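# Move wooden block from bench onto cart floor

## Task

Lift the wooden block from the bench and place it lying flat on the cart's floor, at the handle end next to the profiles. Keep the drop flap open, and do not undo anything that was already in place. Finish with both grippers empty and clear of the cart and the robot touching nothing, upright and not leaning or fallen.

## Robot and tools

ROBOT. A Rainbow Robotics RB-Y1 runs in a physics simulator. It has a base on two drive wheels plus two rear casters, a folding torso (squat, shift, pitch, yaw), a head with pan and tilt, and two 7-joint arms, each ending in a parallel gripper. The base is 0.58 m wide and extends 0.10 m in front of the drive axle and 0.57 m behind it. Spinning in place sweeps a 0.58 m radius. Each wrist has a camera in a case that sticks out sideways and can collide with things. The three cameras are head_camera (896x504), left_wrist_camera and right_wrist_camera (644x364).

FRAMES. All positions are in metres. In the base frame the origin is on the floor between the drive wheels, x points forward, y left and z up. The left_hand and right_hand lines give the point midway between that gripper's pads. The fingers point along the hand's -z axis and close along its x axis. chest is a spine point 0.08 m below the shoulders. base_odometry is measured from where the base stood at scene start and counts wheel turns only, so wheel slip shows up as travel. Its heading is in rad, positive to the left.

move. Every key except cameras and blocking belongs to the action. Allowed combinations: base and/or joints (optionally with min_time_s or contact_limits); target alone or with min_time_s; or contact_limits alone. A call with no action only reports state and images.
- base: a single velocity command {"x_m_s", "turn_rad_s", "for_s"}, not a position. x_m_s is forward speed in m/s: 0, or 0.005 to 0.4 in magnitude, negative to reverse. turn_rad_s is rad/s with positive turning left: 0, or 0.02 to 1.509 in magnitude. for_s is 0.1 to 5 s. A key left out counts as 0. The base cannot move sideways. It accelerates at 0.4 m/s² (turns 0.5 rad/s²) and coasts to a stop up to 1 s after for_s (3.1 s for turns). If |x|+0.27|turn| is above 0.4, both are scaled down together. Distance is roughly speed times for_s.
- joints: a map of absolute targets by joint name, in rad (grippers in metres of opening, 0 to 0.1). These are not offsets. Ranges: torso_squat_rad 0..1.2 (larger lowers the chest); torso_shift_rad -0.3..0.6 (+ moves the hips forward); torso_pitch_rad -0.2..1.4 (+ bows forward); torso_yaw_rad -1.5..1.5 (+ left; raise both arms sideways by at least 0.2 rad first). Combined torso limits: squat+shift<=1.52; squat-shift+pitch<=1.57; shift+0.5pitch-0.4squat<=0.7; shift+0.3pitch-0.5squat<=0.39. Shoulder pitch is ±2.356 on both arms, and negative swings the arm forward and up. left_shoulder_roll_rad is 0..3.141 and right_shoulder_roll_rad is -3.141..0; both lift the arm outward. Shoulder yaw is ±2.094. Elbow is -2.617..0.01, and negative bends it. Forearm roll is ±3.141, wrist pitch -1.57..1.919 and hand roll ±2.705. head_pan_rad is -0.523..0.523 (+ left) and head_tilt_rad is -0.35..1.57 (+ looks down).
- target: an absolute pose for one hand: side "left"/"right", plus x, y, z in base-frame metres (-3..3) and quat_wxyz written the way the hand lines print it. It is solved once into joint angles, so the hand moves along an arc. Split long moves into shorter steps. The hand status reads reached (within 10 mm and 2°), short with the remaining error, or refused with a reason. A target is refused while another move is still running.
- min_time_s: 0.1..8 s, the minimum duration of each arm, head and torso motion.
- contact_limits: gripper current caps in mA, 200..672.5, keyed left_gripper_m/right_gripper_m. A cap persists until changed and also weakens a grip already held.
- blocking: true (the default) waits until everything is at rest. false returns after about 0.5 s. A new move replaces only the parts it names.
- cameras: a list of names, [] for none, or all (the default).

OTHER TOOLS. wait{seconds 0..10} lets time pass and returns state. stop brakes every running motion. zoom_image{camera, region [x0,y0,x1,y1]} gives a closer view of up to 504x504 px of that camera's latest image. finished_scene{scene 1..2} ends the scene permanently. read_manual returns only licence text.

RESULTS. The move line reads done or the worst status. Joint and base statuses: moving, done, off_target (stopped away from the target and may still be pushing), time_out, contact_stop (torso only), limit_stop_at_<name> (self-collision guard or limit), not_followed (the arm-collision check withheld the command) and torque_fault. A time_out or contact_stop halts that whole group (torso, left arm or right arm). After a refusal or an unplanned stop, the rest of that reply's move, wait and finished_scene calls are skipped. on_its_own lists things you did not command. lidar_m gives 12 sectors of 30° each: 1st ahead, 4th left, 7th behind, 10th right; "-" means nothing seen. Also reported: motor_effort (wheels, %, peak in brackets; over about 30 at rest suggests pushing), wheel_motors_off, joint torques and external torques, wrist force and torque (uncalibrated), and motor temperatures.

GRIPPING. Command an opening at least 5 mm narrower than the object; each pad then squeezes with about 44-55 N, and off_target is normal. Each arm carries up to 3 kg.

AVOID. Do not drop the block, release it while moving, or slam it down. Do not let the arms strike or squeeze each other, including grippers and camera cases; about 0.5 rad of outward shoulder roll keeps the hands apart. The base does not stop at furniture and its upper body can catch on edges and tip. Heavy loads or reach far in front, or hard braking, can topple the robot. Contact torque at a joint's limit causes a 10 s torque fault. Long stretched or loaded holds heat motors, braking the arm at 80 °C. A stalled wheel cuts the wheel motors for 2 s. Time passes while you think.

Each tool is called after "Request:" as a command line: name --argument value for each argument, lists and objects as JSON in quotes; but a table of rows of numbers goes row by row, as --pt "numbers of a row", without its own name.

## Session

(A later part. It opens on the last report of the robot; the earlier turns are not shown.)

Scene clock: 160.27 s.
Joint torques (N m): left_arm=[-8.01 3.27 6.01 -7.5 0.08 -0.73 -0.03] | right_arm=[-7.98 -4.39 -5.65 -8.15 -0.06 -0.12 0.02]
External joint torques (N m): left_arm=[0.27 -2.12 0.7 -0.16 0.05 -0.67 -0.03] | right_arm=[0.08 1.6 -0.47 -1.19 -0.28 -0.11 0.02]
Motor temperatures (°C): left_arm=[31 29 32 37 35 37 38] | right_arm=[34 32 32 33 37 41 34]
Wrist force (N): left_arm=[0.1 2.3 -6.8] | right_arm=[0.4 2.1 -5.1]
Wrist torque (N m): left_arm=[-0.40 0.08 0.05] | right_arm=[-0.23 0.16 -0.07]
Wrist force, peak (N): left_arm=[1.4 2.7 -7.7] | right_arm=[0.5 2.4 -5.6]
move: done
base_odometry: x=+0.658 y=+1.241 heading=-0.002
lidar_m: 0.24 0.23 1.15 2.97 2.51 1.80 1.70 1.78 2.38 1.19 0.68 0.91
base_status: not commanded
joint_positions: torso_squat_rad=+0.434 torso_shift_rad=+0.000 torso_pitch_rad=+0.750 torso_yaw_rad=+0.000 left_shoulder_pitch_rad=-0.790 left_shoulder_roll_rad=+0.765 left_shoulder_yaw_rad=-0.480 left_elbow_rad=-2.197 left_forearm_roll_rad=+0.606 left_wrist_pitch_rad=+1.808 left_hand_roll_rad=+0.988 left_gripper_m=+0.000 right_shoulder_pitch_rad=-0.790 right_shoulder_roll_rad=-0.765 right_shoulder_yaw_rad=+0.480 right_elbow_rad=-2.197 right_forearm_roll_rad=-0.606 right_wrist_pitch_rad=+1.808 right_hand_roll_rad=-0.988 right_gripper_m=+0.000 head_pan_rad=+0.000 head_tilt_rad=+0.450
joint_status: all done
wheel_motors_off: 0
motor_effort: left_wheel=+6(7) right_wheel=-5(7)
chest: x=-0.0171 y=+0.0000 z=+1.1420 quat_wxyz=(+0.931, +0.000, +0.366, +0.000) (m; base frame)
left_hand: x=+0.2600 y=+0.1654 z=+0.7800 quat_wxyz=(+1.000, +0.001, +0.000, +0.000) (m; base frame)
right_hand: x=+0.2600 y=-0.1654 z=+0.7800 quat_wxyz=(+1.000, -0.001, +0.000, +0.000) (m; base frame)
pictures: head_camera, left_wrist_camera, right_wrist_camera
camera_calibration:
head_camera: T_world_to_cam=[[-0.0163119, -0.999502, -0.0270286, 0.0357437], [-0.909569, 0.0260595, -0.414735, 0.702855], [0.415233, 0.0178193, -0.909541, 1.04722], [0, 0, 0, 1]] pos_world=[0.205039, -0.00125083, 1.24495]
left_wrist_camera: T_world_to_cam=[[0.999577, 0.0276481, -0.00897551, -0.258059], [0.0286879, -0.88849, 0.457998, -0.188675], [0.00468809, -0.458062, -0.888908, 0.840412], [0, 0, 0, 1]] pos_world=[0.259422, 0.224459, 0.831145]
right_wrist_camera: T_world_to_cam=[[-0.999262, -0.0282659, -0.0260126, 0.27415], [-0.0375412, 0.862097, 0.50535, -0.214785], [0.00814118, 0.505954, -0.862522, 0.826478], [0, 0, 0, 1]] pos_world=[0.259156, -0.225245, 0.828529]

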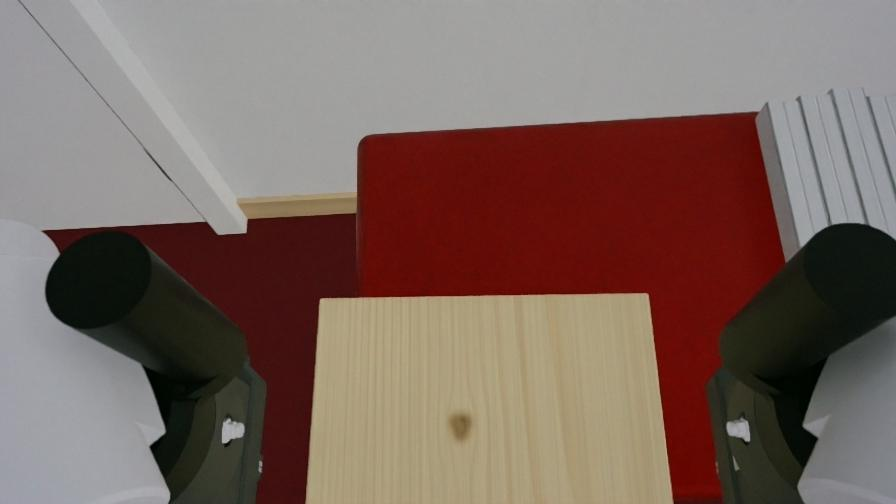

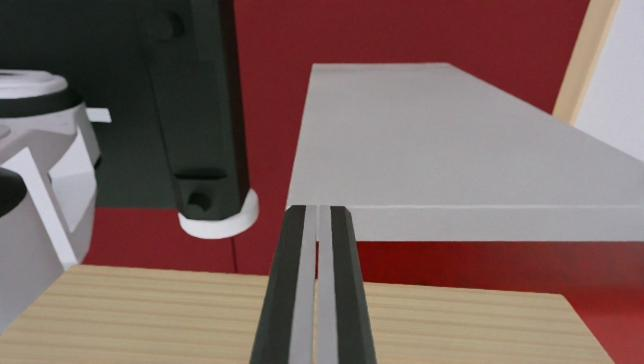

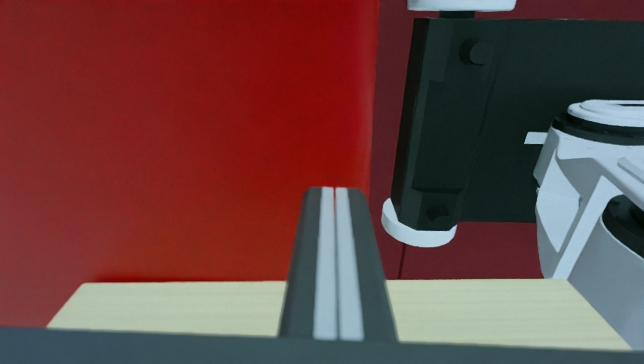

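Request:
move --joints '{"left_shoulder_pitch_rad":-0.87,"left_shoulder_roll_rad":0.67,"left_shoulder_yaw_rad":-0.56,"left_elbow_rad":-2.159,"left_forearm_roll_rad":0.554,"left_wrist_pitch_rad":1.859,"left_hand_roll_rad":1.043,"right_shoulder_pitch_rad":-0.87,"right_shoulder_roll_rad":-0.67,"right_shoulder_yaw_rad":0.56,"right_elbow_rad":-2.159,"right_forearm_roll_rad":-0.554,"right_wrist_pitch_rad":1.859,"right_hand_roll_rad":-1.043}' --cameras '[]' --min_time_s 1

Request:
move --joints '{"left_shoulder_pitch_rad":-0.877,"left_shoulder_roll_rad":0.611,"left_shoulder_yaw_rad":-0.559,"left_elbow_rad":-2.142,"left_forearm_roll_rad":0.513,"left_wrist_pitch_rad":1.891,"left_hand_roll_rad":1.029,"right_shoulder_pitch_rad":-0.877,"right_shoulder_roll_rad":-0.611,"right_shoulder_yaw_rad":0.559,"right_elbow_rad":-2.142,"right_forearm_roll_rad":-0.513,"right_wrist_pitch_rad":1.891,"right_hand_roll_rad":-1.029}' --min_time_s 1.2 --cameras '[]'

Request:
move --joints '{"torso_squat_rad":0.2}' --min_time_s 2

Scene clock: 164.33 s.
Joint torques (N m): left_arm=[-9.14 1.94 4.54 -6.4 -0.31 0.12 0.23] | right_arm=[-11.04 -2.22 -3.57 -7.02 0.34 0.17 -0.3]
External joint torques (N m): left_arm=[0.06 -1.65 -0.36 1.16 -0.34 0.18 0.23] | right_arm=[-2.02 1.99 1.2 0.14 0.12 0.18 -0.3]
Motor temperatures (°C): left_arm=[31 29 32 37 35 37 38] | right_arm=[34 31 32 32 37 40 34]
Wrist force (N): left_arm=[0.6 2.1 -7.5] | right_arm=[0.3 2.5 -5.1]
Wrist torque (N m): left_arm=[-0.35 0.16 0.06] | right_arm=[-0.27 0.15 -0.09]
Wrist force, peak (N): left_arm=[-0.2 2.6 -8.7] | right_arm=[0.4 2.6 -5.9]
move: done
base_odometry: x=+0.658 y=+1.241 heading=-0.002
lidar_m: 0.23 0.24 1.15 2.96 2.52 1.79 1.70 1.78 2.38 1.18 0.70 0.90
base_status: not commanded
joint_positions: torso_squat_rad=+0.434 torso_shift_rad=+0.000 torso_pitch_rad=+0.750 torso_yaw_rad=+0.000 left_shoulder_pitch_rad=-0.870 left_shoulder_roll_rad=+0.670 left_shoulder_yaw_rad=-0.560 left_elbow_rad=-2.159 left_forearm_roll_rad=+0.554 left_wrist_pitch_rad=+1.859 left_hand_roll_rad=+1.043 left_gripper_m=+0.000 right_shoulder_pitch_rad=-0.870 right_shoulder_roll_rad=-0.670 right_shoulder_yaw_rad=+0.560 right_elbow_rad=-2.159 right_forearm_roll_rad=-0.554 right_wrist_pitch_rad=+1.859 right_hand_roll_rad=-1.043 right_gripper_m=+0.000 head_pan_rad=+0.000 head_tilt_rad=+0.450
joint_status: all done
wheel_motors_off: 0
motor_effort: left_wheel=+7(7) right_wheel=-6(7)
chest: x=-0.0171 y=+0.0000 z=+1.1420 quat_wxyz=(+0.931, +0.000, +0.366, +0.000) (m; base frame)
left_hand: x=+0.2601 y=+0.1288 z=+0.7804 quat_wxyz=(+1.000, +0.000, -0.001, +0.000) (m; base frame)
right_hand: x=+0.2600 y=-0.1289 z=+0.7803 quat_wxyz=(+1.000, +0.000, +0.000, +0.000) (m; base frame)
pictures: none
No camera images: "cameras" was empty.

Scene clock: 165.83 s.
Joint torques (N m): left_arm=[-19.26 -30.66 -4.83 -18.4 9.06 -17.03 -0.1] | right_arm=[-21.04 34.84 3.99 -19.72 -8.88 -15.57 0.24]
External joint torques (N m): left_arm=[-9.91 -33.6 -9.44 -10.73 9.04 -17 -0.1] | right_arm=[-11.88 38.39 8.47 -12.46 -9.1 -15.58 0.24]
Motor temperatures (°C): left_arm=[31 29 32 37 35 37 38] | right_arm=[34 31 32 32 37 41 34]
Wrist force (N): left_arm=[-0.1 86.1 4.5] | right_arm=[0.1 -83.5 5.8]
Wrist torque (N m): left_arm=[-1.36 0.15 -0.08] | right_arm=[1.46 0.14 0.02]
Wrist force, peak (N): left_arm=[1.0 90.5 4.4] | right_arm=[1.2 -87.9 5.6]
move: done
base_odometry: x=+0.658 y=+1.241 heading=-0.002
lidar_m: 0.25 0.24 1.15 2.97 2.51 1.79 1.71 1.78 2.37 1.18 0.69 0.91
base_status: not commanded
joint_positions: torso_squat_rad=+0.434 torso_shift_rad=+0.000 torso_pitch_rad=+0.749 torso_yaw_rad=+0.000 left_shoulder_pitch_rad=-0.874 left_shoulder_roll_rad=+0.619 left_shoulder_yaw_rad=-0.556 left_elbow_rad=-2.139 left_forearm_roll_rad=+0.511 left_wrist_pitch_rad=+1.895 left_hand_roll_rad=+1.029 left_gripper_m=+0.000 right_shoulder_pitch_rad=-0.874 right_shoulder_roll_rad=-0.621 right_shoulder_yaw_rad=+0.557 right_elbow_rad=-2.139 right_forearm_roll_rad=-0.511 right_wrist_pitch_rad=+1.895 right_hand_roll_rad=-1.029 right_gripper_m=+0.000 head_pan_rad=+0.000 head_tilt_rad=+0.450
joint_status: all done
wheel_motors_off: 0
motor_effort: left_wheel=+8(8) right_wheel=-6(8)
chest: x=-0.0174 y=+0.0000 z=+1.1422 quat_wxyz=(+0.931, +0.000, +0.366, +0.000) (m; base frame)
left_hand: x=+0.2605 y=+0.1226 z=+0.7796 quat_wxyz=(+1.000, +0.007, +0.000, +0.003) (m; base frame)
right_hand: x=+0.2605 y=-0.1232 z=+0.7793 quat_wxyz=(+1.000, -0.008, +0.000, -0.003) (m; base frame)
pictures: none
No camera images: "cameras" was empty.

Scene clock: 168.13 s.
Joint torques (N m): left_arm=[-21 -29.9 -3.31 -22.71 9.11 -16.37 -0.24] | right_arm=[-22.4 32.72 3.59 -24.65 -8.87 -14.45 0.16]
External joint torques (N m): left_arm=[-11.68 -32.83 -7.9 -15.03 9.09 -16.34 -0.24] | right_arm=[-13.27 36.26 8.06 -17.38 -9.09 -14.46 0.16]
Motor temperatures (°C): left_arm=[31 29 32 37 35 37 38] | right_arm=[34 32 32 33 37 41 34]
Wrist force (N): left_arm=[2.1 78.8 -20.1] | right_arm=[1.6 -74.3 -20.2]
Wrist torque (N m): left_arm=[-0.86 0.16 -0.02] | right_arm=[0.89 0.13 0.00]
Wrist force, peak (N): left_arm=[-0.4 86.2 4.5] | right_arm=[0.6 -83.3 6.0]
move: done
base_odometry: x=+0.658 y=+1.241 heading=-0.002
lidar_m: 0.25 0.23 1.16 2.96 2.52 1.80 1.71 1.78 2.38 1.19 0.69 0.90
base_status: not commanded
joint_positions: torso_squat_rad=+0.200 torso_shift_rad=+0.000 torso_pitch_rad=+0.751 torso_yaw_rad=+0.000 left_shoulder_pitch_rad=-0.874 left_shoulder_roll_rad=+0.619 left_shoulder_yaw_rad=-0.557 left_elbow_rad=-2.138 left_forearm_roll_rad=+0.511 left_wrist_pitch_rad=+1.895 left_hand_roll_rad=+1.029 left_gripper_m=+0.000 right_shoulder_pitch_rad=-0.874 right_shoulder_roll_rad=-0.620 right_shoulder_yaw_rad=+0.557 right_elbow_rad=-2.138 right_forearm_roll_rad=-0.511 right_wrist_pitch_rad=+1.895 right_hand_roll_rad=-1.029 right_gripper_m=+0.000 head_pan_rad=+0.000 head_tilt_rad=+0.450
joint_status: all done
wheel_motors_off: 0
motor_effort: left_wheel=+6(7) right_wheel=-5(8)
chest: x=-0.0167 y=+0.0000 z=+1.1928 quat_wxyz=(+0.930, +0.000, +0.367, +0.000) (m; base frame)
left_hand: x=+0.2603 y=+0.1228 z=+0.8294 quat_wxyz=(+1.000, +0.007, +0.001, +0.003) (m; base frame)
right_hand: x=+0.2604 y=-0.1232 z=+0.8292 quat_wxyz=(+1.000, -0.008, +0.001, -0.003) (m; base frame)
pictures: head_camera, left_wrist_camera, right_wrist_camera
camera_calibration:
head_camera: T_world_to_cam=[[-0.01634, -0.999501, -0.0270141, 0.0371039], [-0.909939, 0.0260631, -0.413922, 0.723279], [0.414419, 0.0178177, -0.909912, 1.09359], [0, 0, 0, 1]] pos_world=[0.20554, -0.00125081, 1.29546]
left_wrist_camera: T_world_to_cam=[[0.999387, 0.0331496, -0.0112563, -0.255451], [0.0346883, -0.894268, 0.446186, -0.240277], [0.00472472, -0.446302, -0.89487, 0.86817], [0, 0, 0, 1]] pos_world=[0.259527, 0.181063, 0.881231]
right_wrist_camera: T_world_to_cam=[[-0.999475, -0.0229295, -0.0229029, 0.275142], [-0.0312464, 0.869331, 0.493241, -0.266681], [0.00860046, 0.493697, -0.869591, 0.851795], [0, 0, 0, 1]] pos_world=[0.259339, -0.182386, 0.878553]

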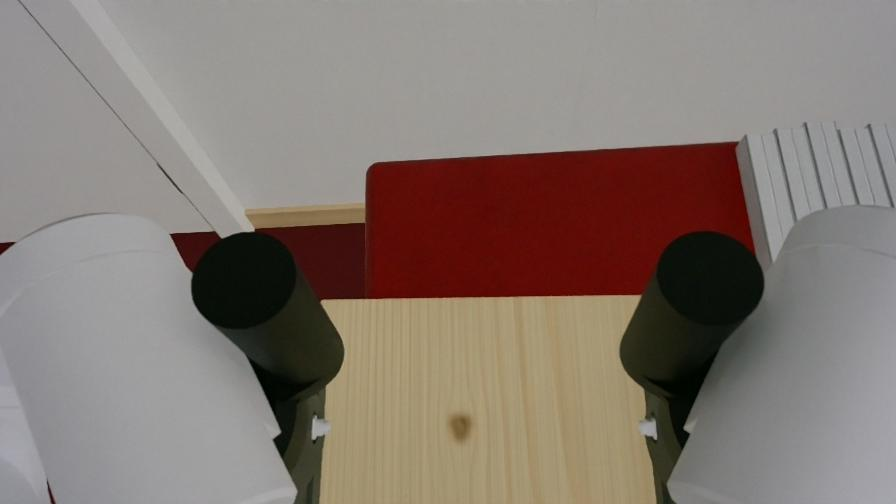

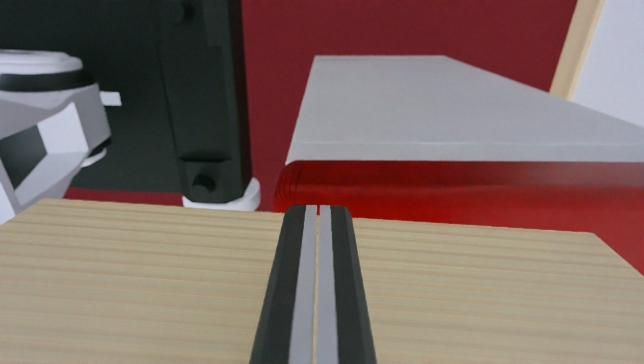

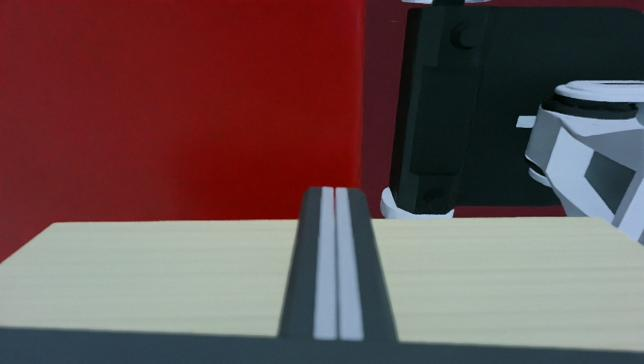

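Request:
move --joints '{"torso_squat_rad":0.0}' --cameras '[]' --min_time_s 1.5

Request:
move --base '{"x_m_s":-0.25,"for_s":2.433}' --cameras '["left_wrist_camera"]'

Request:
move --base '{"turn_rad_s":-0.5,"for_s":3.14}' --cameras '[]'

Request:
move --base '{"x_m_s":0.33,"for_s":4.833}' --cameras '["left_wrist_camera"]'

Request:
move --base '{"turn_rad_s":0.5,"for_s":3.14}' --joints '{"head_tilt_rad":0.0}'

Scene clock: 176.83 s.
Joint torques (N m): left_arm=[-21.49 -29.85 -3.2 -22.65 9.11 -16.35 -0.22] | right_arm=[-22.58 33.31 3.46 -24.85 -8.87 -14.47 0.26]
External joint torques (N m): left_arm=[-12.17 -32.78 -7.79 -14.97 9.08 -16.32 -0.22] | right_arm=[-13.46 36.86 7.93 -17.57 -9.09 -14.49 0.26]
Motor temperatures (°C): left_arm=[31 29 32 38 36 39 38] | right_arm=[35 32 32 34 38 43 34]
Wrist force (N): left_arm=[2.4 79.9 -19.7] | right_arm=[1.5 -74.8 -20.7]
Wrist torque (N m): left_arm=[-0.99 0.17 -0.03] | right_arm=[0.93 0.12 -0.02]
Wrist force, peak (N): left_arm=[1.6 80.3 -20.3] | right_arm=[1.7 -75.0 -21.2]
move: done
base_odometry: x=+0.658 y=+1.241 heading=-0.002
lidar_m: 0.24 0.22 1.14 2.96 2.52 1.79 1.71 1.78 2.37 1.19 0.70 0.90
base_status: not commanded
joint_positions: torso_squat_rad=+0.000 torso_shift_rad=+0.000 torso_pitch_rad=+0.751 torso_yaw_rad=+0.000 left_shoulder_pitch_rad=-0.874 left_shoulder_roll_rad=+0.619 left_shoulder_yaw_rad=-0.557 left_elbow_rad=-2.138 left_forearm_roll_rad=+0.511 left_wrist_pitch_rad=+1.895 left_hand_roll_rad=+1.029 left_gripper_m=+0.000 right_shoulder_pitch_rad=-0.874 right_shoulder_roll_rad=-0.620 right_shoulder_yaw_rad=+0.557 right_elbow_rad=-2.138 right_forearm_roll_rad=-0.511 right_wrist_pitch_rad=+1.895 right_hand_roll_rad=-1.029 right_gripper_m=+0.000 head_pan_rad=+0.000 head_tilt_rad=+0.450
joint_status: all done
wheel_motors_off: 0
motor_effort: left_wheel=+6(7) right_wheel=-7(7)
chest: x=-0.0167 y=+0.0000 z=+1.2067 quat_wxyz=(+0.930, +0.000, +0.367, +0.000) (m; base frame)
left_hand: x=+0.2603 y=+0.1228 z=+0.8433 quat_wxyz=(+1.000, +0.007, +0.001, +0.003) (m; base frame)
right_hand: x=+0.2604 y=-0.1232 z=+0.8431 quat_wxyz=(+1.000, -0.008, +0.002, -0.003) (m; base frame)
pictures: none
No camera images: "cameras" was empty.

Scene clock: 180.23 s.
Joint torques (N m): left_arm=[-22.56 -29.4 -2.75 -23.14 9.13 -16.11 -0.21] | right_arm=[-23.43 32.42 3.04 -24.89 -8.61 -14.21 0.11]
External joint torques (N m): left_arm=[-13.25 -32.33 -7.34 -15.46 9.1 -16.08 -0.21] | right_arm=[-14.3 35.96 7.51 -17.62 -8.83 -14.23 0.11]
Motor temperatures (°C): left_arm=[31 29 32 38 36 40 38] | right_arm=[35 32 32 34 38 43 34]
Wrist force (N): left_arm=[2.2 79.6 -20.4] | right_arm=[1.6 -74.1 -20.9]
Wrist torque (N m): left_arm=[-0.93 0.19 -0.04] | right_arm=[0.84 0.13 -0.03]
Wrist force, peak (N): left_arm=[1.2 79.9 -21.0] | right_arm=[1.3 -74.9 -20.9]
move: done
base_odometry: x=+0.050 y=+1.243 heading=-0.001
lidar_m: 0.84 1.48 1.96 4.36 1.63 1.16 1.10 1.16 1.55 3.89 1.34 1.08
base_status: done (sent for 2.43 of 2.43 s)
joint_positions: torso_squat_rad=+0.000 torso_shift_rad=+0.000 torso_pitch_rad=+0.751 torso_yaw_rad=+0.000 left_shoulder_pitch_rad=-0.874 left_shoulder_roll_rad=+0.619 left_shoulder_yaw_rad=-0.557 left_elbow_rad=-2.138 left_forearm_roll_rad=+0.511 left_wrist_pitch_rad=+1.895 left_hand_roll_rad=+1.029 left_gripper_m=+0.000 right_shoulder_pitch_rad=-0.873 right_shoulder_roll_rad=-0.620 right_shoulder_yaw_rad=+0.557 right_elbow_rad=-2.138 right_forearm_roll_rad=-0.511 right_wrist_pitch_rad=+1.895 right_hand_roll_rad=-1.029 right_gripper_m=+0.000 head_pan_rad=+0.000 head_tilt_rad=+0.450
joint_status: not commanded
wheel_motors_off: 0
motor_effort: left_wheel=+11(35) right_wheel=-10(26)
chest: x=-0.0168 y=+0.0001 z=+1.2068 quat_wxyz=(+0.930, +0.000, +0.367, +0.000) (m; base frame)
left_hand: x=+0.2602 y=+0.1228 z=+0.8433 quat_wxyz=(+1.000, +0.007, +0.002, +0.003) (m; base frame)
right_hand: x=+0.2602 y=-0.1232 z=+0.8431 quat_wxyz=(+1.000, -0.008, +0.002, -0.003) (m; base frame)
pictures: left_wrist_camera
camera_calibration:
left_wrist_camera: T_world_to_cam=[[0.999384, 0.0331498, -0.0114772, -0.254995], [0.0347875, -0.894307, 0.446099, -0.246461], [0.00452396, -0.446223, -0.89491, 0.880773], [0, 0, 0, 1]] pos_world=[0.259427, 0.181063, 0.895232]

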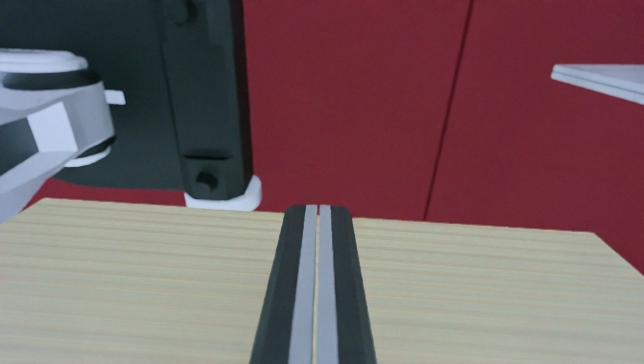

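Scene clock: 184.73 s.
Joint torques (N m): left_arm=[-22.73 -29.74 -2.62 -23.07 9.28 -16.27 -0.14] | right_arm=[-23.28 32.52 2.9 -24.98 -8.61 -14.2 0.15]
External joint torques (N m): left_arm=[-13.41 -32.67 -7.21 -15.4 9.25 -16.24 -0.14] | right_arm=[-14.16 36.06 7.37 -17.7 -8.83 -14.22 0.15]
Motor temperatures (°C): left_arm=[31 29 32 39 36 40 37] | right_arm=[35 33 32 35 38 44 34]
Wrist force (N): left_arm=[2.1 79.7 -19.2] | right_arm=[1.9 -74.3 -20.1]
Wrist torque (N m): left_arm=[-0.91 0.14 -0.06] | right_arm=[0.85 0.18 -0.03]
Wrist force, peak (N): left_arm=[2.3 80.8 -20.2] | right_arm=[1.6 -75.1 -21.0]
move: done
base_odometry: x=+0.050 y=+1.243 heading=-1.567
lidar_m: 3.77 1.34 1.08 0.84 1.47 1.97 4.36 1.64 1.18 1.11 1.14 1.50
base_status: done (sent for 3.13 of 3.13 s)
joint_positions: torso_squat_rad=+0.000 torso_shift_rad=+0.000 torso_pitch_rad=+0.751 torso_yaw_rad=+0.000 left_shoulder_pitch_rad=-0.874 left_shoulder_roll_rad=+0.619 left_shoulder_yaw_rad=-0.557 left_elbow_rad=-2.138 left_forearm_roll_rad=+0.511 left_wrist_pitch_rad=+1.895 left_hand_roll_rad=+1.029 left_gripper_m=+0.000 right_shoulder_pitch_rad=-0.873 right_shoulder_roll_rad=-0.620 right_shoulder_yaw_rad=+0.557 right_elbow_rad=-2.138 right_forearm_roll_rad=-0.511 right_wrist_pitch_rad=+1.895 right_hand_roll_rad=-1.029 right_gripper_m=+0.000 head_pan_rad=+0.000 head_tilt_rad=+0.450
joint_status: not commanded
wheel_motors_off: 0
motor_effort: left_wheel=+18(42) right_wheel=-2(30)
chest: x=-0.0168 y=+0.0001 z=+1.2068 quat_wxyz=(+0.930, +0.000, +0.367, +0.000) (m; base frame)
left_hand: x=+0.2602 y=+0.1228 z=+0.8433 quat_wxyz=(+1.000, +0.007, +0.002, +0.003) (m; base frame)
right_hand: x=+0.2602 y=-0.1231 z=+0.8431 quat_wxyz=(+1.000, -0.008, +0.002, -0.003) (m; base frame)
pictures: none
No camera images: "cameras" was empty.

Scene clock: 190.70 s.
Joint torques (N m): left_arm=[-22.29 -29.12 -2.58 -23.22 9.24 -16.15 -0.14] | right_arm=[-23.86 32.2 2.72 -25.2 -8.64 -14.27 0.08]
External joint torques (N m): left_arm=[-12.98 -32.05 -7.17 -15.55 9.21 -16.12 -0.14] | right_arm=[-14.73 35.74 7.18 -17.92 -8.86 -14.29 0.08]
Motor temperatures (°C): left_arm=[31 29 32 39 36 41 37] | right_arm=[35 33 32 35 38 45 34]
Wrist force (N): left_arm=[2.3 80.2 -20.1] | right_arm=[1.4 -75.3 -20.7]
Wrist torque (N m): left_arm=[-0.94 0.23 -0.04] | right_arm=[0.90 0.13 -0.03]
Wrist force, peak (N): left_arm=[2.1 80.7 -20.9] | right_arm=[1.6 -75.5 -21.1]
move: done
base_odometry: x=+0.055 y=-0.352 heading=-1.567
lidar_m: 3.52 1.09 0.76 0.73 0.75 1.27 4.80 1.56 1.10 1.04 1.07 1.41
base_status: done (sent for 4.83 of 4.83 s)
joint_positions: torso_squat_rad=+0.000 torso_shift_rad=+0.000 torso_pitch_rad=+0.751 torso_yaw_rad=+0.000 left_shoulder_pitch_rad=-0.874 left_shoulder_roll_rad=+0.619 left_shoulder_yaw_rad=-0.557 left_elbow_rad=-2.138 left_forearm_roll_rad=+0.511 left_wrist_pitch_rad=+1.895 left_hand_roll_rad=+1.029 left_gripper_m=+0.000 right_shoulder_pitch_rad=-0.873 right_shoulder_roll_rad=-0.620 right_shoulder_yaw_rad=+0.557 right_elbow_rad=-2.138 right_forearm_roll_rad=-0.511 right_wrist_pitch_rad=+1.895 right_hand_roll_rad=-1.029 right_gripper_m=+0.000 head_pan_rad=+0.000 head_tilt_rad=+0.450
joint_status: not commanded
wheel_motors_off: 0
motor_effort: left_wheel=+1(46) right_wheel=-4(35)
chest: x=-0.0167 y=+0.0001 z=+1.2067 quat_wxyz=(+0.930, +0.000, +0.367, +0.000) (m; base frame)
left_hand: x=+0.2602 y=+0.1228 z=+0.8432 quat_wxyz=(+1.000, +0.007, +0.002, +0.003) (m; base frame)
right_hand: x=+0.2602 y=-0.1231 z=+0.8430 quat_wxyz=(+1.000, -0.008, +0.002, -0.003) (m; base frame)
pictures: left_wrist_camera
camera_calibration:
left_wrist_camera: T_world_to_cam=[[0.999382, 0.0331915, -0.0116146, -0.254883], [0.0348858, -0.894266, 0.446174, -0.246427], [0.00442263, -0.446303, -0.894871, 0.880733], [0, 0, 0, 1]] pos_world=[0.259427, 0.181163, 0.895132]

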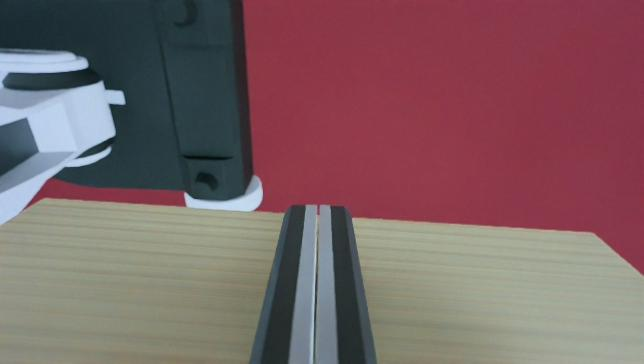

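Scene clock: 195.17 s.
Joint torques (N m): left_arm=[-22.33 -29.24 -2.48 -23.26 9.22 -16.17 -0.07] | right_arm=[-23.72 32.16 2.87 -25.36 -8.54 -14.32 0.18]
External joint torques (N m): left_arm=[-13.01 -32.17 -7.07 -15.59 9.2 -16.15 -0.07] | right_arm=[-14.59 35.7 7.34 -18.09 -8.77 -14.34 0.18]
Motor temperatures (°C): left_arm=[31 29 32 39 36 41 37] | right_arm=[35 33 32 35 38 45 34]
Wrist force (N): left_arm=[2.7 80.2 -20.1] | right_arm=[1.8 -74.4 -20.7]
Wrist torque (N m): left_arm=[-0.97 0.20 0.00] | right_arm=[0.85 0.17 -0.05]
Wrist force, peak (N): left_arm=[2.0 80.7 -19.9] | right_arm=[1.7 -75.9 -21.1]
move: done
base_odometry: x=+0.055 y=-0.352 heading=-0.001
lidar_m: 0.73 0.76 1.27 4.63 1.51 1.09 1.03 1.08 1.44 3.61 1.10 0.78
base_status: done (sent for 3.13 of 3.13 s)
joint_positions: torso_squat_rad=+0.000 torso_shift_rad=+0.000 torso_pitch_rad=+0.751 torso_yaw_rad=+0.000 left_shoulder_pitch_rad=-0.874 left_shoulder_roll_rad=+0.619 left_shoulder_yaw_rad=-0.557 left_elbow_rad=-2.138 left_forearm_roll_rad=+0.511 left_wrist_pitch_rad=+1.895 left_hand_roll_rad=+1.029 left_gripper_m=+0.000 right_shoulder_pitch_rad=-0.873 right_shoulder_roll_rad=-0.620 right_shoulder_yaw_rad=+0.557 right_elbow_rad=-2.138 right_forearm_roll_rad=-0.511 right_wrist_pitch_rad=+1.895 right_hand_roll_rad=-1.029 right_gripper_m=+0.000 head_pan_rad=+0.000 head_tilt_rad=+0.000
joint_status: all done
wheel_motors_off: 0
motor_effort: left_wheel=-1(39) right_wheel=+16(34)
chest: x=-0.0167 y=+0.0001 z=+1.2067 quat_wxyz=(+0.930, +0.000, +0.367, +0.000) (m; base frame)
left_hand: x=+0.2602 y=+0.1228 z=+0.8432 quat_wxyz=(+1.000, +0.007, +0.002, +0.003) (m; base frame)
right_hand: x=+0.2602 y=-0.1231 z=+0.8430 quat_wxyz=(+1.000, -0.008, +0.002, -0.003) (m; base frame)
pictures: head_camera, left_wrist_camera, right_wrist_camera
camera_calibration:
head_camera: T_world_to_cam=[[-0.00289709, -0.999504, -0.0313544, 0.0414578], [-0.63934, 0.0259605, -0.768486, 1.16675], [0.768919, 0.0178197, -0.639098, 0.695801], [0, 0, 0, 1]] pos_world=[0.211055, -0.00125112, 1.34262]
left_wrist_camera: T_world_to_cam=[[0.999382, 0.0331915, -0.0116146, -0.254883], [0.0348858, -0.894266, 0.446174, -0.246427], [0.00442263, -0.446303, -0.894871, 0.880733], [0, 0, 0, 1]] pos_world=[0.259427, 0.181163, 0.895132]
right_wrist_camera: T_world_to_cam=[[-0.999485, -0.0229986, -0.0223666, 0.274869], [-0.0310414, 0.869352, 0.493218, -0.273607], [0.00810109, 0.493658, -0.869618, 0.863895], [0, 0, 0, 1]] pos_world=[0.259236, -0.182287, 0.892355]

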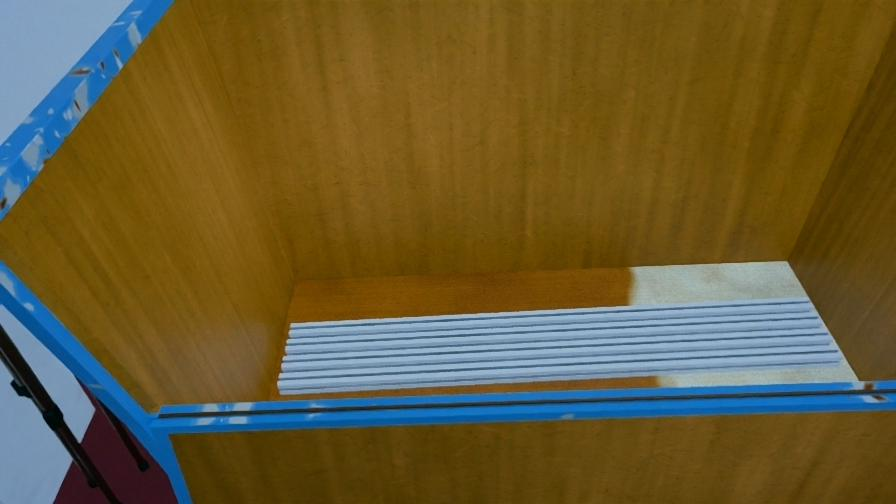

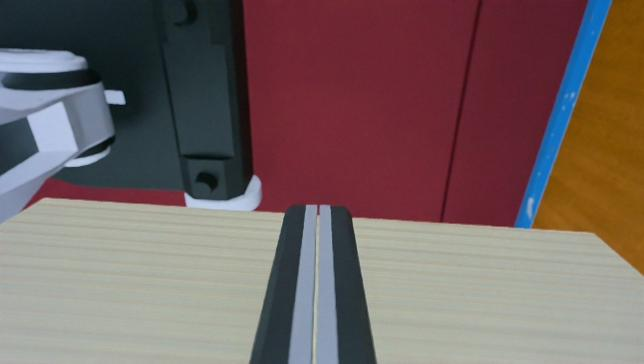

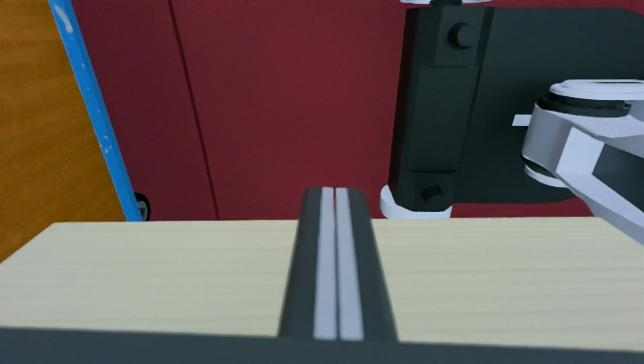

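Request:
move --joints '{"left_shoulder_pitch_rad":-0.83,"left_shoulder_roll_rad":0.586,"left_shoulder_yaw_rad":-0.613,"left_elbow_rad":-1.951,"left_forearm_roll_rad":0.427,"left_wrist_pitch_rad":1.683,"left_hand_roll_rad":0.963,"right_shoulder_pitch_rad":-0.83,"right_shoulder_roll_rad":-0.586,"right_shoulder_yaw_rad":0.613,"right_elbow_rad":-1.951,"right_forearm_roll_rad":-0.427,"right_wrist_pitch_rad":1.683,"right_hand_roll_rad":-0.963}' --min_time_s 2 --cameras '["left_wrist_camera"]'

Request:
move --joints '{"left_shoulder_pitch_rad":-0.819,"left_shoulder_roll_rad":0.534,"left_shoulder_yaw_rad":-0.651,"left_elbow_rad":-1.716,"left_forearm_roll_rad":0.369,"left_wrist_pitch_rad":1.476,"left_hand_roll_rad":0.905,"right_shoulder_pitch_rad":-0.819,"right_shoulder_roll_rad":-0.534,"right_shoulder_yaw_rad":0.651,"right_elbow_rad":-1.716,"right_forearm_roll_rad":-0.369,"right_wrist_pitch_rad":1.476,"right_hand_roll_rad":-0.905}' --min_time_s 2

Request:
move --base '{"turn_rad_s":-0.06,"for_s":1}' --cameras '[]'

Request:
move --base '{"x_m_s":0.2,"for_s":2}' --cameras '[]'

Request:
move --base '{"turn_rad_s":0.06,"for_s":1}' --joints '{"head_tilt_rad":0.35}'

Scene clock: 211.90 s.
Joint torques (N m): left_arm=[-20.2 -26.6 -2.42 -23.58 8.28 -12.73 -0.1] | right_arm=[-20.57 29.42 3.15 -25.61 -7.77 -10.86 0.32]
External joint torques (N m): left_arm=[-11.31 -29.24 -6.71 -15.5 8.26 -12.7 -0.1] | right_arm=[-11.91 32.67 7.33 -17.99 -8.01 -10.88 0.32]
Motor temperatures (°C): left_arm=[32 30 32 40 37 42 37] | right_arm=[35 33 32 37 39 46 34]
Wrist force (N): left_arm=[1.0 64.5 -19.8] | right_arm=[1.5 -59.2 -19.9]
Wrist torque (N m): left_arm=[-0.76 0.15 -0.12] | right_arm=[0.60 0.14 -0.17]
Wrist force, peak (N): left_arm=[1.6 102.4 -20.4] | right_arm=[1.4 -96.9 -22.2]
move: done
base_odometry: x=+0.055 y=-0.352 heading=-0.001
lidar_m: 0.72 0.76 1.27 4.64 1.52 1.08 1.02 1.09 1.45 3.59 1.09 0.77
base_status: not commanded
joint_positions: torso_squat_rad=+0.000 torso_shift_rad=+0.000 torso_pitch_rad=+0.751 torso_yaw_rad=+0.000 left_shoulder_pitch_rad=-0.827 left_shoulder_roll_rad=+0.593 left_shoulder_yaw_rad=-0.611 left_elbow_rad=-1.947 left_forearm_roll_rad=+0.425 left_wrist_pitch_rad=+1.686 left_hand_roll_rad=+0.963 left_gripper_m=+0.000 right_shoulder_pitch_rad=-0.827 right_shoulder_roll_rad=-0.594 right_shoulder_yaw_rad=+0.611 right_elbow_rad=-1.947 right_forearm_roll_rad=-0.425 right_wrist_pitch_rad=+1.686 right_hand_roll_rad=-0.963 right_gripper_m=+0.000 head_pan_rad=+0.000 head_tilt_rad=+0.000
joint_status: all done
wheel_motors_off: 0
motor_effort: left_wheel=-2(2) right_wheel=+18(19)
chest: x=-0.0167 y=+0.0001 z=+1.2067 quat_wxyz=(+0.930, +0.000, +0.367, +0.000) (m; base frame)
left_hand: x=+0.2601 y=+0.1230 z=+0.7830 quat_wxyz=(+1.000, +0.007, +0.001, +0.002) (m; base frame)
right_hand: x=+0.2602 y=-0.1233 z=+0.7829 quat_wxyz=(+1.000, -0.008, +0.001, -0.002) (m; base frame)
pictures: left_wrist_camera
camera_calibration:
left_wrist_camera: T_world_to_cam=[[0.999442, 0.0314464, -0.0112988, -0.25555], [0.0331815, -0.89413, 0.446576, -0.219306], [0.00394056, -0.446702, -0.894674, 0.826986], [0, 0, 0, 1]] pos_world=[0.259425, 0.181364, 0.834932]

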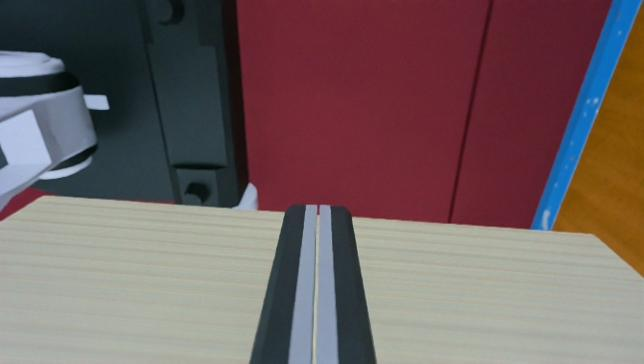

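Scene clock: 214.20 s.
Joint torques (N m): left_arm=[-7.69 0.34 3.72 -6.93 -0.3 -0.52 -0.28] | right_arm=[-7.48 -0.31 -2.34 -7.44 0.49 -0.08 0.19]
External joint torques (N m): left_arm=[1.11 -1.71 -0.1 1.14 -0.33 -0.46 -0.28] | right_arm=[1.09 2.32 1.36 0.15 0.26 -0.06 0.19]
Motor temperatures (°C): left_arm=[32 30 32 40 37 41 37] | right_arm=[35 33 32 37 39 46 34]
Wrist force (N): left_arm=[1.0 -0.6 -8.0] | right_arm=[-0.1 3.0 -3.5]
Wrist torque (N m): left_arm=[-0.05 0.18 0.10] | right_arm=[-0.29 0.11 -0.07]
Wrist force, peak (N): left_arm=[1.0 98.2 -19.7] | right_arm=[1.1 -92.8 -21.2]
move: done
base_odometry: x=+0.055 y=-0.352 heading=-0.001
lidar_m: 0.73 0.76 1.26 4.64 1.53 1.08 1.03 1.08 1.45 3.60 1.08 0.78
base_status: not commanded
joint_positions: torso_squat_rad=+0.000 torso_shift_rad=+0.000 torso_pitch_rad=+0.750 torso_yaw_rad=+0.000 left_shoulder_pitch_rad=-0.819 left_shoulder_roll_rad=+0.534 left_shoulder_yaw_rad=-0.651 left_elbow_rad=-1.716 left_forearm_roll_rad=+0.369 left_wrist_pitch_rad=+1.476 left_hand_roll_rad=+0.905 left_gripper_m=+0.000 right_shoulder_pitch_rad=-0.819 right_shoulder_roll_rad=-0.534 right_shoulder_yaw_rad=+0.651 right_elbow_rad=-1.716 right_forearm_roll_rad=-0.369 right_wrist_pitch_rad=+1.476 right_hand_roll_rad=-0.905 right_gripper_m=+0.000 head_pan_rad=+0.000 head_tilt_rad=+0.000
joint_status: all done
wheel_motors_off: 0
motor_effort: left_wheel=-1(2) right_wheel=+16(19)
chest: x=-0.0170 y=+0.0001 z=+1.2069 quat_wxyz=(+0.930, +0.000, +0.366, +0.000) (m; base frame)
left_hand: x=+0.2604 y=+0.1171 z=+0.7252 quat_wxyz=(+1.000, +0.000, +0.000, +0.000) (m; base frame)
right_hand: x=+0.2605 y=-0.1171 z=+0.7252 quat_wxyz=(+1.000, +0.000, +0.000, +0.000) (m; base frame)
pictures: head_camera, left_wrist_camera, right_wrist_camera
camera_calibration:
head_camera: T_world_to_cam=[[-0.00288247, -0.999504, -0.0313573, 0.0414637], [-0.638906, 0.0259634, -0.768846, 1.16704], [0.769279, 0.0178182, -0.638664, 0.695576], [0, 0, 0, 1]] pos_world=[0.210656, -0.00125111, 1.34281]
left_wrist_camera: T_world_to_cam=[[0.999602, 0.0270331, -0.00801778, -0.258257], [0.0276947, -0.887833, 0.459331, -0.207351], [0.00529867, -0.45937, -0.888229, 0.76903], [0, 0, 0, 1]] pos_world=[0.259822, 0.176158, 0.776246]
right_wrist_camera: T_world_to_cam=[[-0.999215, -0.0288887, -0.0271198, 0.275324], [-0.0386496, 0.861422, 0.506418, -0.229234], [0.00873182, 0.507068, -0.861862, 0.754262], [0, 0, 0, 1]] pos_world=[0.259662, -0.177041, 0.773624]

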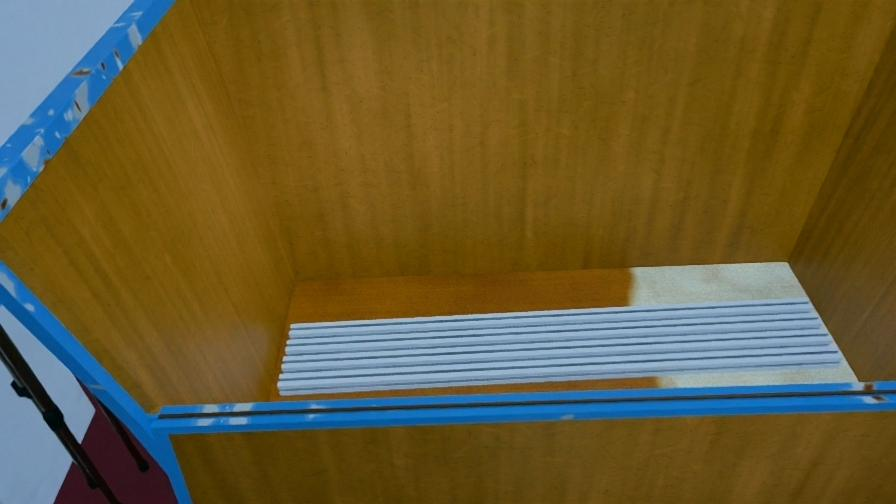

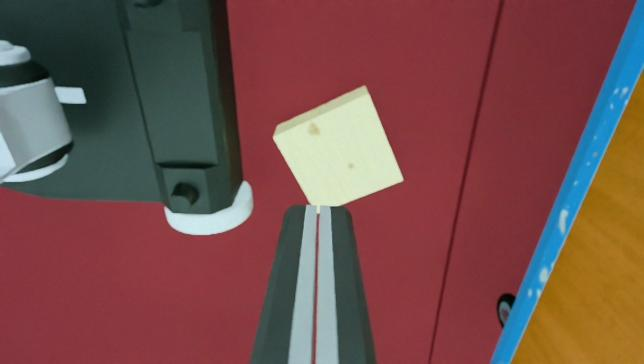

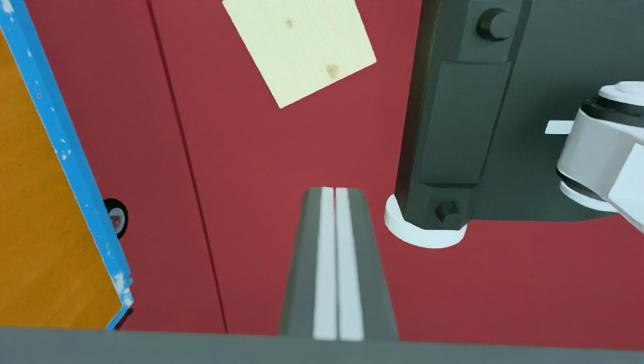

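Scene clock: 215.63 s.
Joint torques (N m): left_arm=[-7.74 0.32 3.83 -6.96 -0.16 -0.48 -0.24] | right_arm=[-7.42 -0.58 -2.53 -7.53 0.4 -0.02 0.27]
External joint torques (N m): left_arm=[1.07 -1.72 0.01 1.12 -0.19 -0.42 -0.24] | right_arm=[1.14 2.05 1.17 0.05 0.17 0 0.27]
Motor temperatures (°C): left_arm=[32 30 32 40 37 41 37] | right_arm=[35 33 32 36 38 45 34]
Wrist force (N): left_arm=[0.7 -0.2 -7.8] | right_arm=[-0.1 3.5 -4.9]
Wrist torque (N m): left_arm=[-0.11 0.18 0.07] | right_arm=[-0.35 0.13 -0.06]
Wrist force, peak (N): left_arm=[0.6 -1.2 -8.4] | right_arm=[-0.1 3.5 -4.9]
move: done
base_odometry: x=+0.055 y=-0.352 heading=-0.061
lidar_m: 0.73 0.74 1.26 4.44 1.63 1.11 1.03 1.07 1.38 3.04 2.39 0.79
base_status: done (sent for 1 of 1 s)
joint_positions: torso_squat_rad=+0.000 torso_shift_rad=+0.000 torso_pitch_rad=+0.750 torso_yaw_rad=+0.000 left_shoulder_pitch_rad=-0.819 left_shoulder_roll_rad=+0.534 left_shoulder_yaw_rad=-0.651 left_elbow_rad=-1.716 left_forearm_roll_rad=+0.369 left_wrist_pitch_rad=+1.476 left_hand_roll_rad=+0.905 left_gripper_m=+0.000 right_shoulder_pitch_rad=-0.819 right_shoulder_roll_rad=-0.534 right_shoulder_yaw_rad=+0.651 right_elbow_rad=-1.716 right_forearm_roll_rad=-0.369 right_wrist_pitch_rad=+1.476 right_hand_roll_rad=-0.905 right_gripper_m=+0.000 head_pan_rad=+0.000 head_tilt_rad=+0.000
joint_status: not commanded
wheel_motors_off: 0
motor_effort: left_wheel=+0(11) right_wheel=-9(19)
chest: x=-0.0170 y=+0.0001 z=+1.2069 quat_wxyz=(+0.930, +0.000, +0.366, +0.000) (m; base frame)
left_hand: x=+0.2604 y=+0.1171 z=+0.7252 quat_wxyz=(+1.000, +0.000, +0.000, +0.000) (m; base frame)
right_hand: x=+0.2605 y=-0.1171 z=+0.7252 quat_wxyz=(+1.000, +0.000, +0.000, +0.000) (m; base frame)
pictures: none
No camera images: "cameras" was empty.

Scene clock: 218.50 s.
Joint torques (N m): left_arm=[-8.08 0.5 4.11 -7.25 -0.12 -0.52 -0.35] | right_arm=[-8.45 -1.33 -2.9 -7.86 0.15 0.08 0.27]
External joint torques (N m): left_arm=[0.73 -1.54 0.3 0.82 -0.15 -0.45 -0.35] | right_arm=[0.1 1.3 0.8 -0.28 -0.08 0.1 0.27]
Motor temperatures (°C): left_arm=[32 29 32 39 36 40 37] | right_arm=[35 33 32 36 38 44 34]
Wrist force (N): left_arm=[0.0 -0.3 -7.5] | right_arm=[0.7 3.2 -4.4]
Wrist torque (N m): left_arm=[-0.05 0.09 0.09] | right_arm=[-0.32 0.20 -0.09]
Wrist force, peak (N): left_arm=[0.7 -0.1 -8.6] | right_arm=[0.3 3.6 -4.6]
move: done
base_odometry: x=+0.454 y=-0.376 heading=-0.060
lidar_m: 0.33 0.35 0.44 1.74 2.26 1.54 1.43 1.48 1.89 4.20 0.54 0.36
base_status: done (sent for 2 of 2 s)
joint_positions: torso_squat_rad=+0.000 torso_shift_rad=+0.000 torso_pitch_rad=+0.750 torso_yaw_rad=+0.000 left_shoulder_pitch_rad=-0.819 left_shoulder_roll_rad=+0.534 left_shoulder_yaw_rad=-0.651 left_elbow_rad=-1.716 left_forearm_roll_rad=+0.369 left_wrist_pitch_rad=+1.476 left_hand_roll_rad=+0.905 left_gripper_m=+0.000 right_shoulder_pitch_rad=-0.819 right_shoulder_roll_rad=-0.534 right_shoulder_yaw_rad=+0.651 right_elbow_rad=-1.716 right_forearm_roll_rad=-0.369 right_wrist_pitch_rad=+1.476 right_hand_roll_rad=-0.905 right_gripper_m=+0.000 head_pan_rad=+0.000 head_tilt_rad=+0.000
joint_status: not commanded
wheel_motors_off: 0
motor_effort: left_wheel=+17(49) right_wheel=-12(30)
chest: x=-0.0171 y=+0.0001 z=+1.2069 quat_wxyz=(+0.931, +0.000, +0.366, +0.000) (m; base frame)
left_hand: x=+0.2603 y=+0.1170 z=+0.7252 quat_wxyz=(+1.000, +0.000, +0.000, +0.000) (m; base frame)
right_hand: x=+0.2603 y=-0.1171 z=+0.7252 quat_wxyz=(+1.000, +0.000, +0.000, +0.000) (m; base frame)
pictures: none
No camera images: "cameras" was empty.

Scene clock: 219.97 s.
Joint torques (N m): left_arm=[-8.21 0.46 4.44 -7.34 -0.09 -0.49 -0.28] | right_arm=[-8.65 -0.94 -3.29 -8 0.26 0.06 0.26]
External joint torques (N m): left_arm=[0.6 -1.59 0.62 0.73 -0.12 -0.43 -0.28] | right_arm=[-0.09 1.69 0.41 -0.41 0.03 0.08 0.26]
Motor temperatures (°C): left_arm=[32 29 32 39 36 40 37] | right_arm=[35 33 32 36 38 44 34]
Wrist force (N): left_arm=[0.9 -0.1 -7.5] | right_arm=[0.3 3.4 -3.9]
Wrist torque (N m): left_arm=[-0.15 0.23 0.04] | right_arm=[-0.34 0.15 -0.10]
Wrist force, peak (N): left_arm=[0.9 -1.2 -8.2] | right_arm=[0.7 3.2 -4.7]
move: done
base_odometry: x=+0.454 y=-0.376 heading=-0.001
lidar_m: 0.32 0.35 0.48 3.90 2.12 1.50 1.43 1.49 2.00 4.98 0.51 0.36
base_status: done (sent for 1 of 1 s)
joint_positions: torso_squat_rad=+0.000 torso_shift_rad=+0.000 torso_pitch_rad=+0.750 torso_yaw_rad=+0.000 left_shoulder_pitch_rad=-0.819 left_shoulder_roll_rad=+0.534 left_shoulder_yaw_rad=-0.651 left_elbow_rad=-1.716 left_forearm_roll_rad=+0.369 left_wrist_pitch_rad=+1.476 left_hand_roll_rad=+0.905 left_gripper_m=+0.000 right_shoulder_pitch_rad=-0.819 right_shoulder_roll_rad=-0.534 right_shoulder_yaw_rad=+0.651 right_elbow_rad=-1.716 right_forearm_roll_rad=-0.369 right_wrist_pitch_rad=+1.476 right_hand_roll_rad=-0.905 right_gripper_m=+0.000 head_pan_rad=+0.000 head_tilt_rad=+0.350
joint_status: all done
wheel_motors_off: 0
motor_effort: left_wheel=-21(33) right_wheel=+17(35)
chest: x=-0.0171 y=+0.0001 z=+1.2069 quat_wxyz=(+0.931, +0.000, +0.366, +0.000) (m; base frame)
left_hand: x=+0.2603 y=+0.1170 z=+0.7252 quat_wxyz=(+1.000, +0.000, +0.000, +0.000) (m; base frame)
right_hand: x=+0.2603 y=-0.1171 z=+0.7252 quat_wxyz=(+1.000, +0.000, +0.000, +0.000) (m; base frame)
pictures: head_camera, left_wrist_camera, right_wrist_camera
camera_calibration:
head_camera: T_world_to_cam=[[-0.0135381, -0.999502, -0.0285189, 0.0391167], [-0.863684, 0.0260609, -0.50336, 0.84224], [0.503852, 0.0178167, -0.863606, 1.03265], [0, 0, 0, 1]] pos_world=[0.207653, -0.00125082, 1.31687]
left_wrist_camera: T_world_to_cam=[[0.999606, 0.0268984, -0.00805946, -0.258102], [0.0275942, -0.887837, 0.459329, -0.20732], [0.00519973, -0.459371, -0.888229, 0.769057], [0, 0, 0, 1]] pos_world=[0.259722, 0.176158, 0.776246]
right_wrist_camera: T_world_to_cam=[[-0.99922, -0.0288993, -0.0268954, 0.274949], [-0.0385451, 0.861421, 0.506428, -0.229277], [0.0085328, 0.50707, -0.861863, 0.754317], [0, 0, 0, 1]] pos_world=[0.259461, -0.177041, 0.773625]

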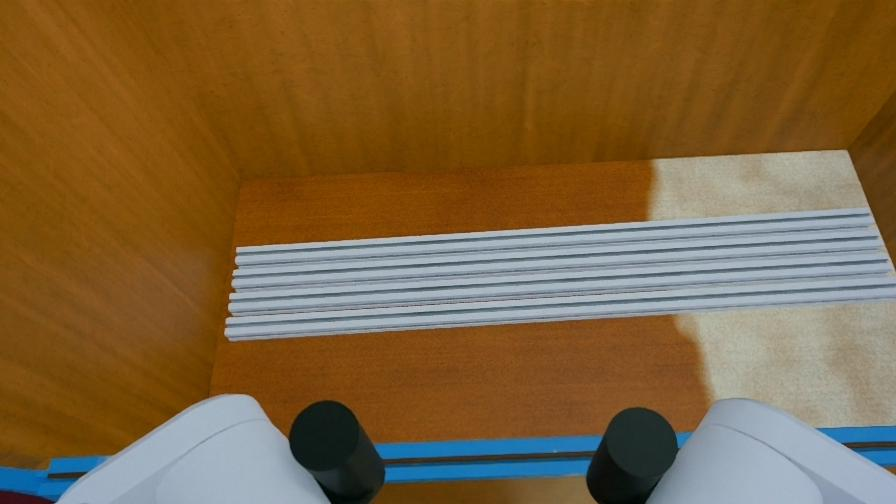

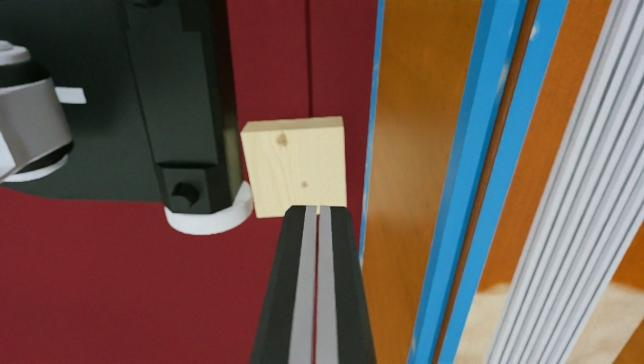

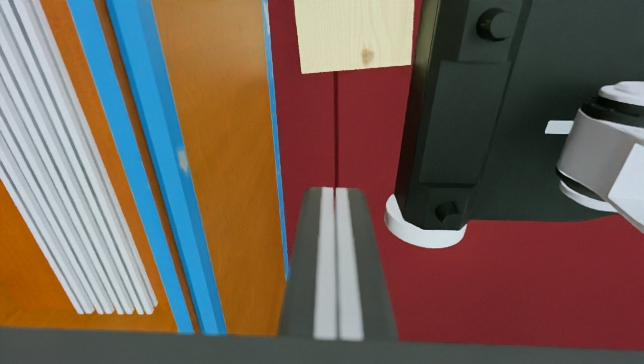

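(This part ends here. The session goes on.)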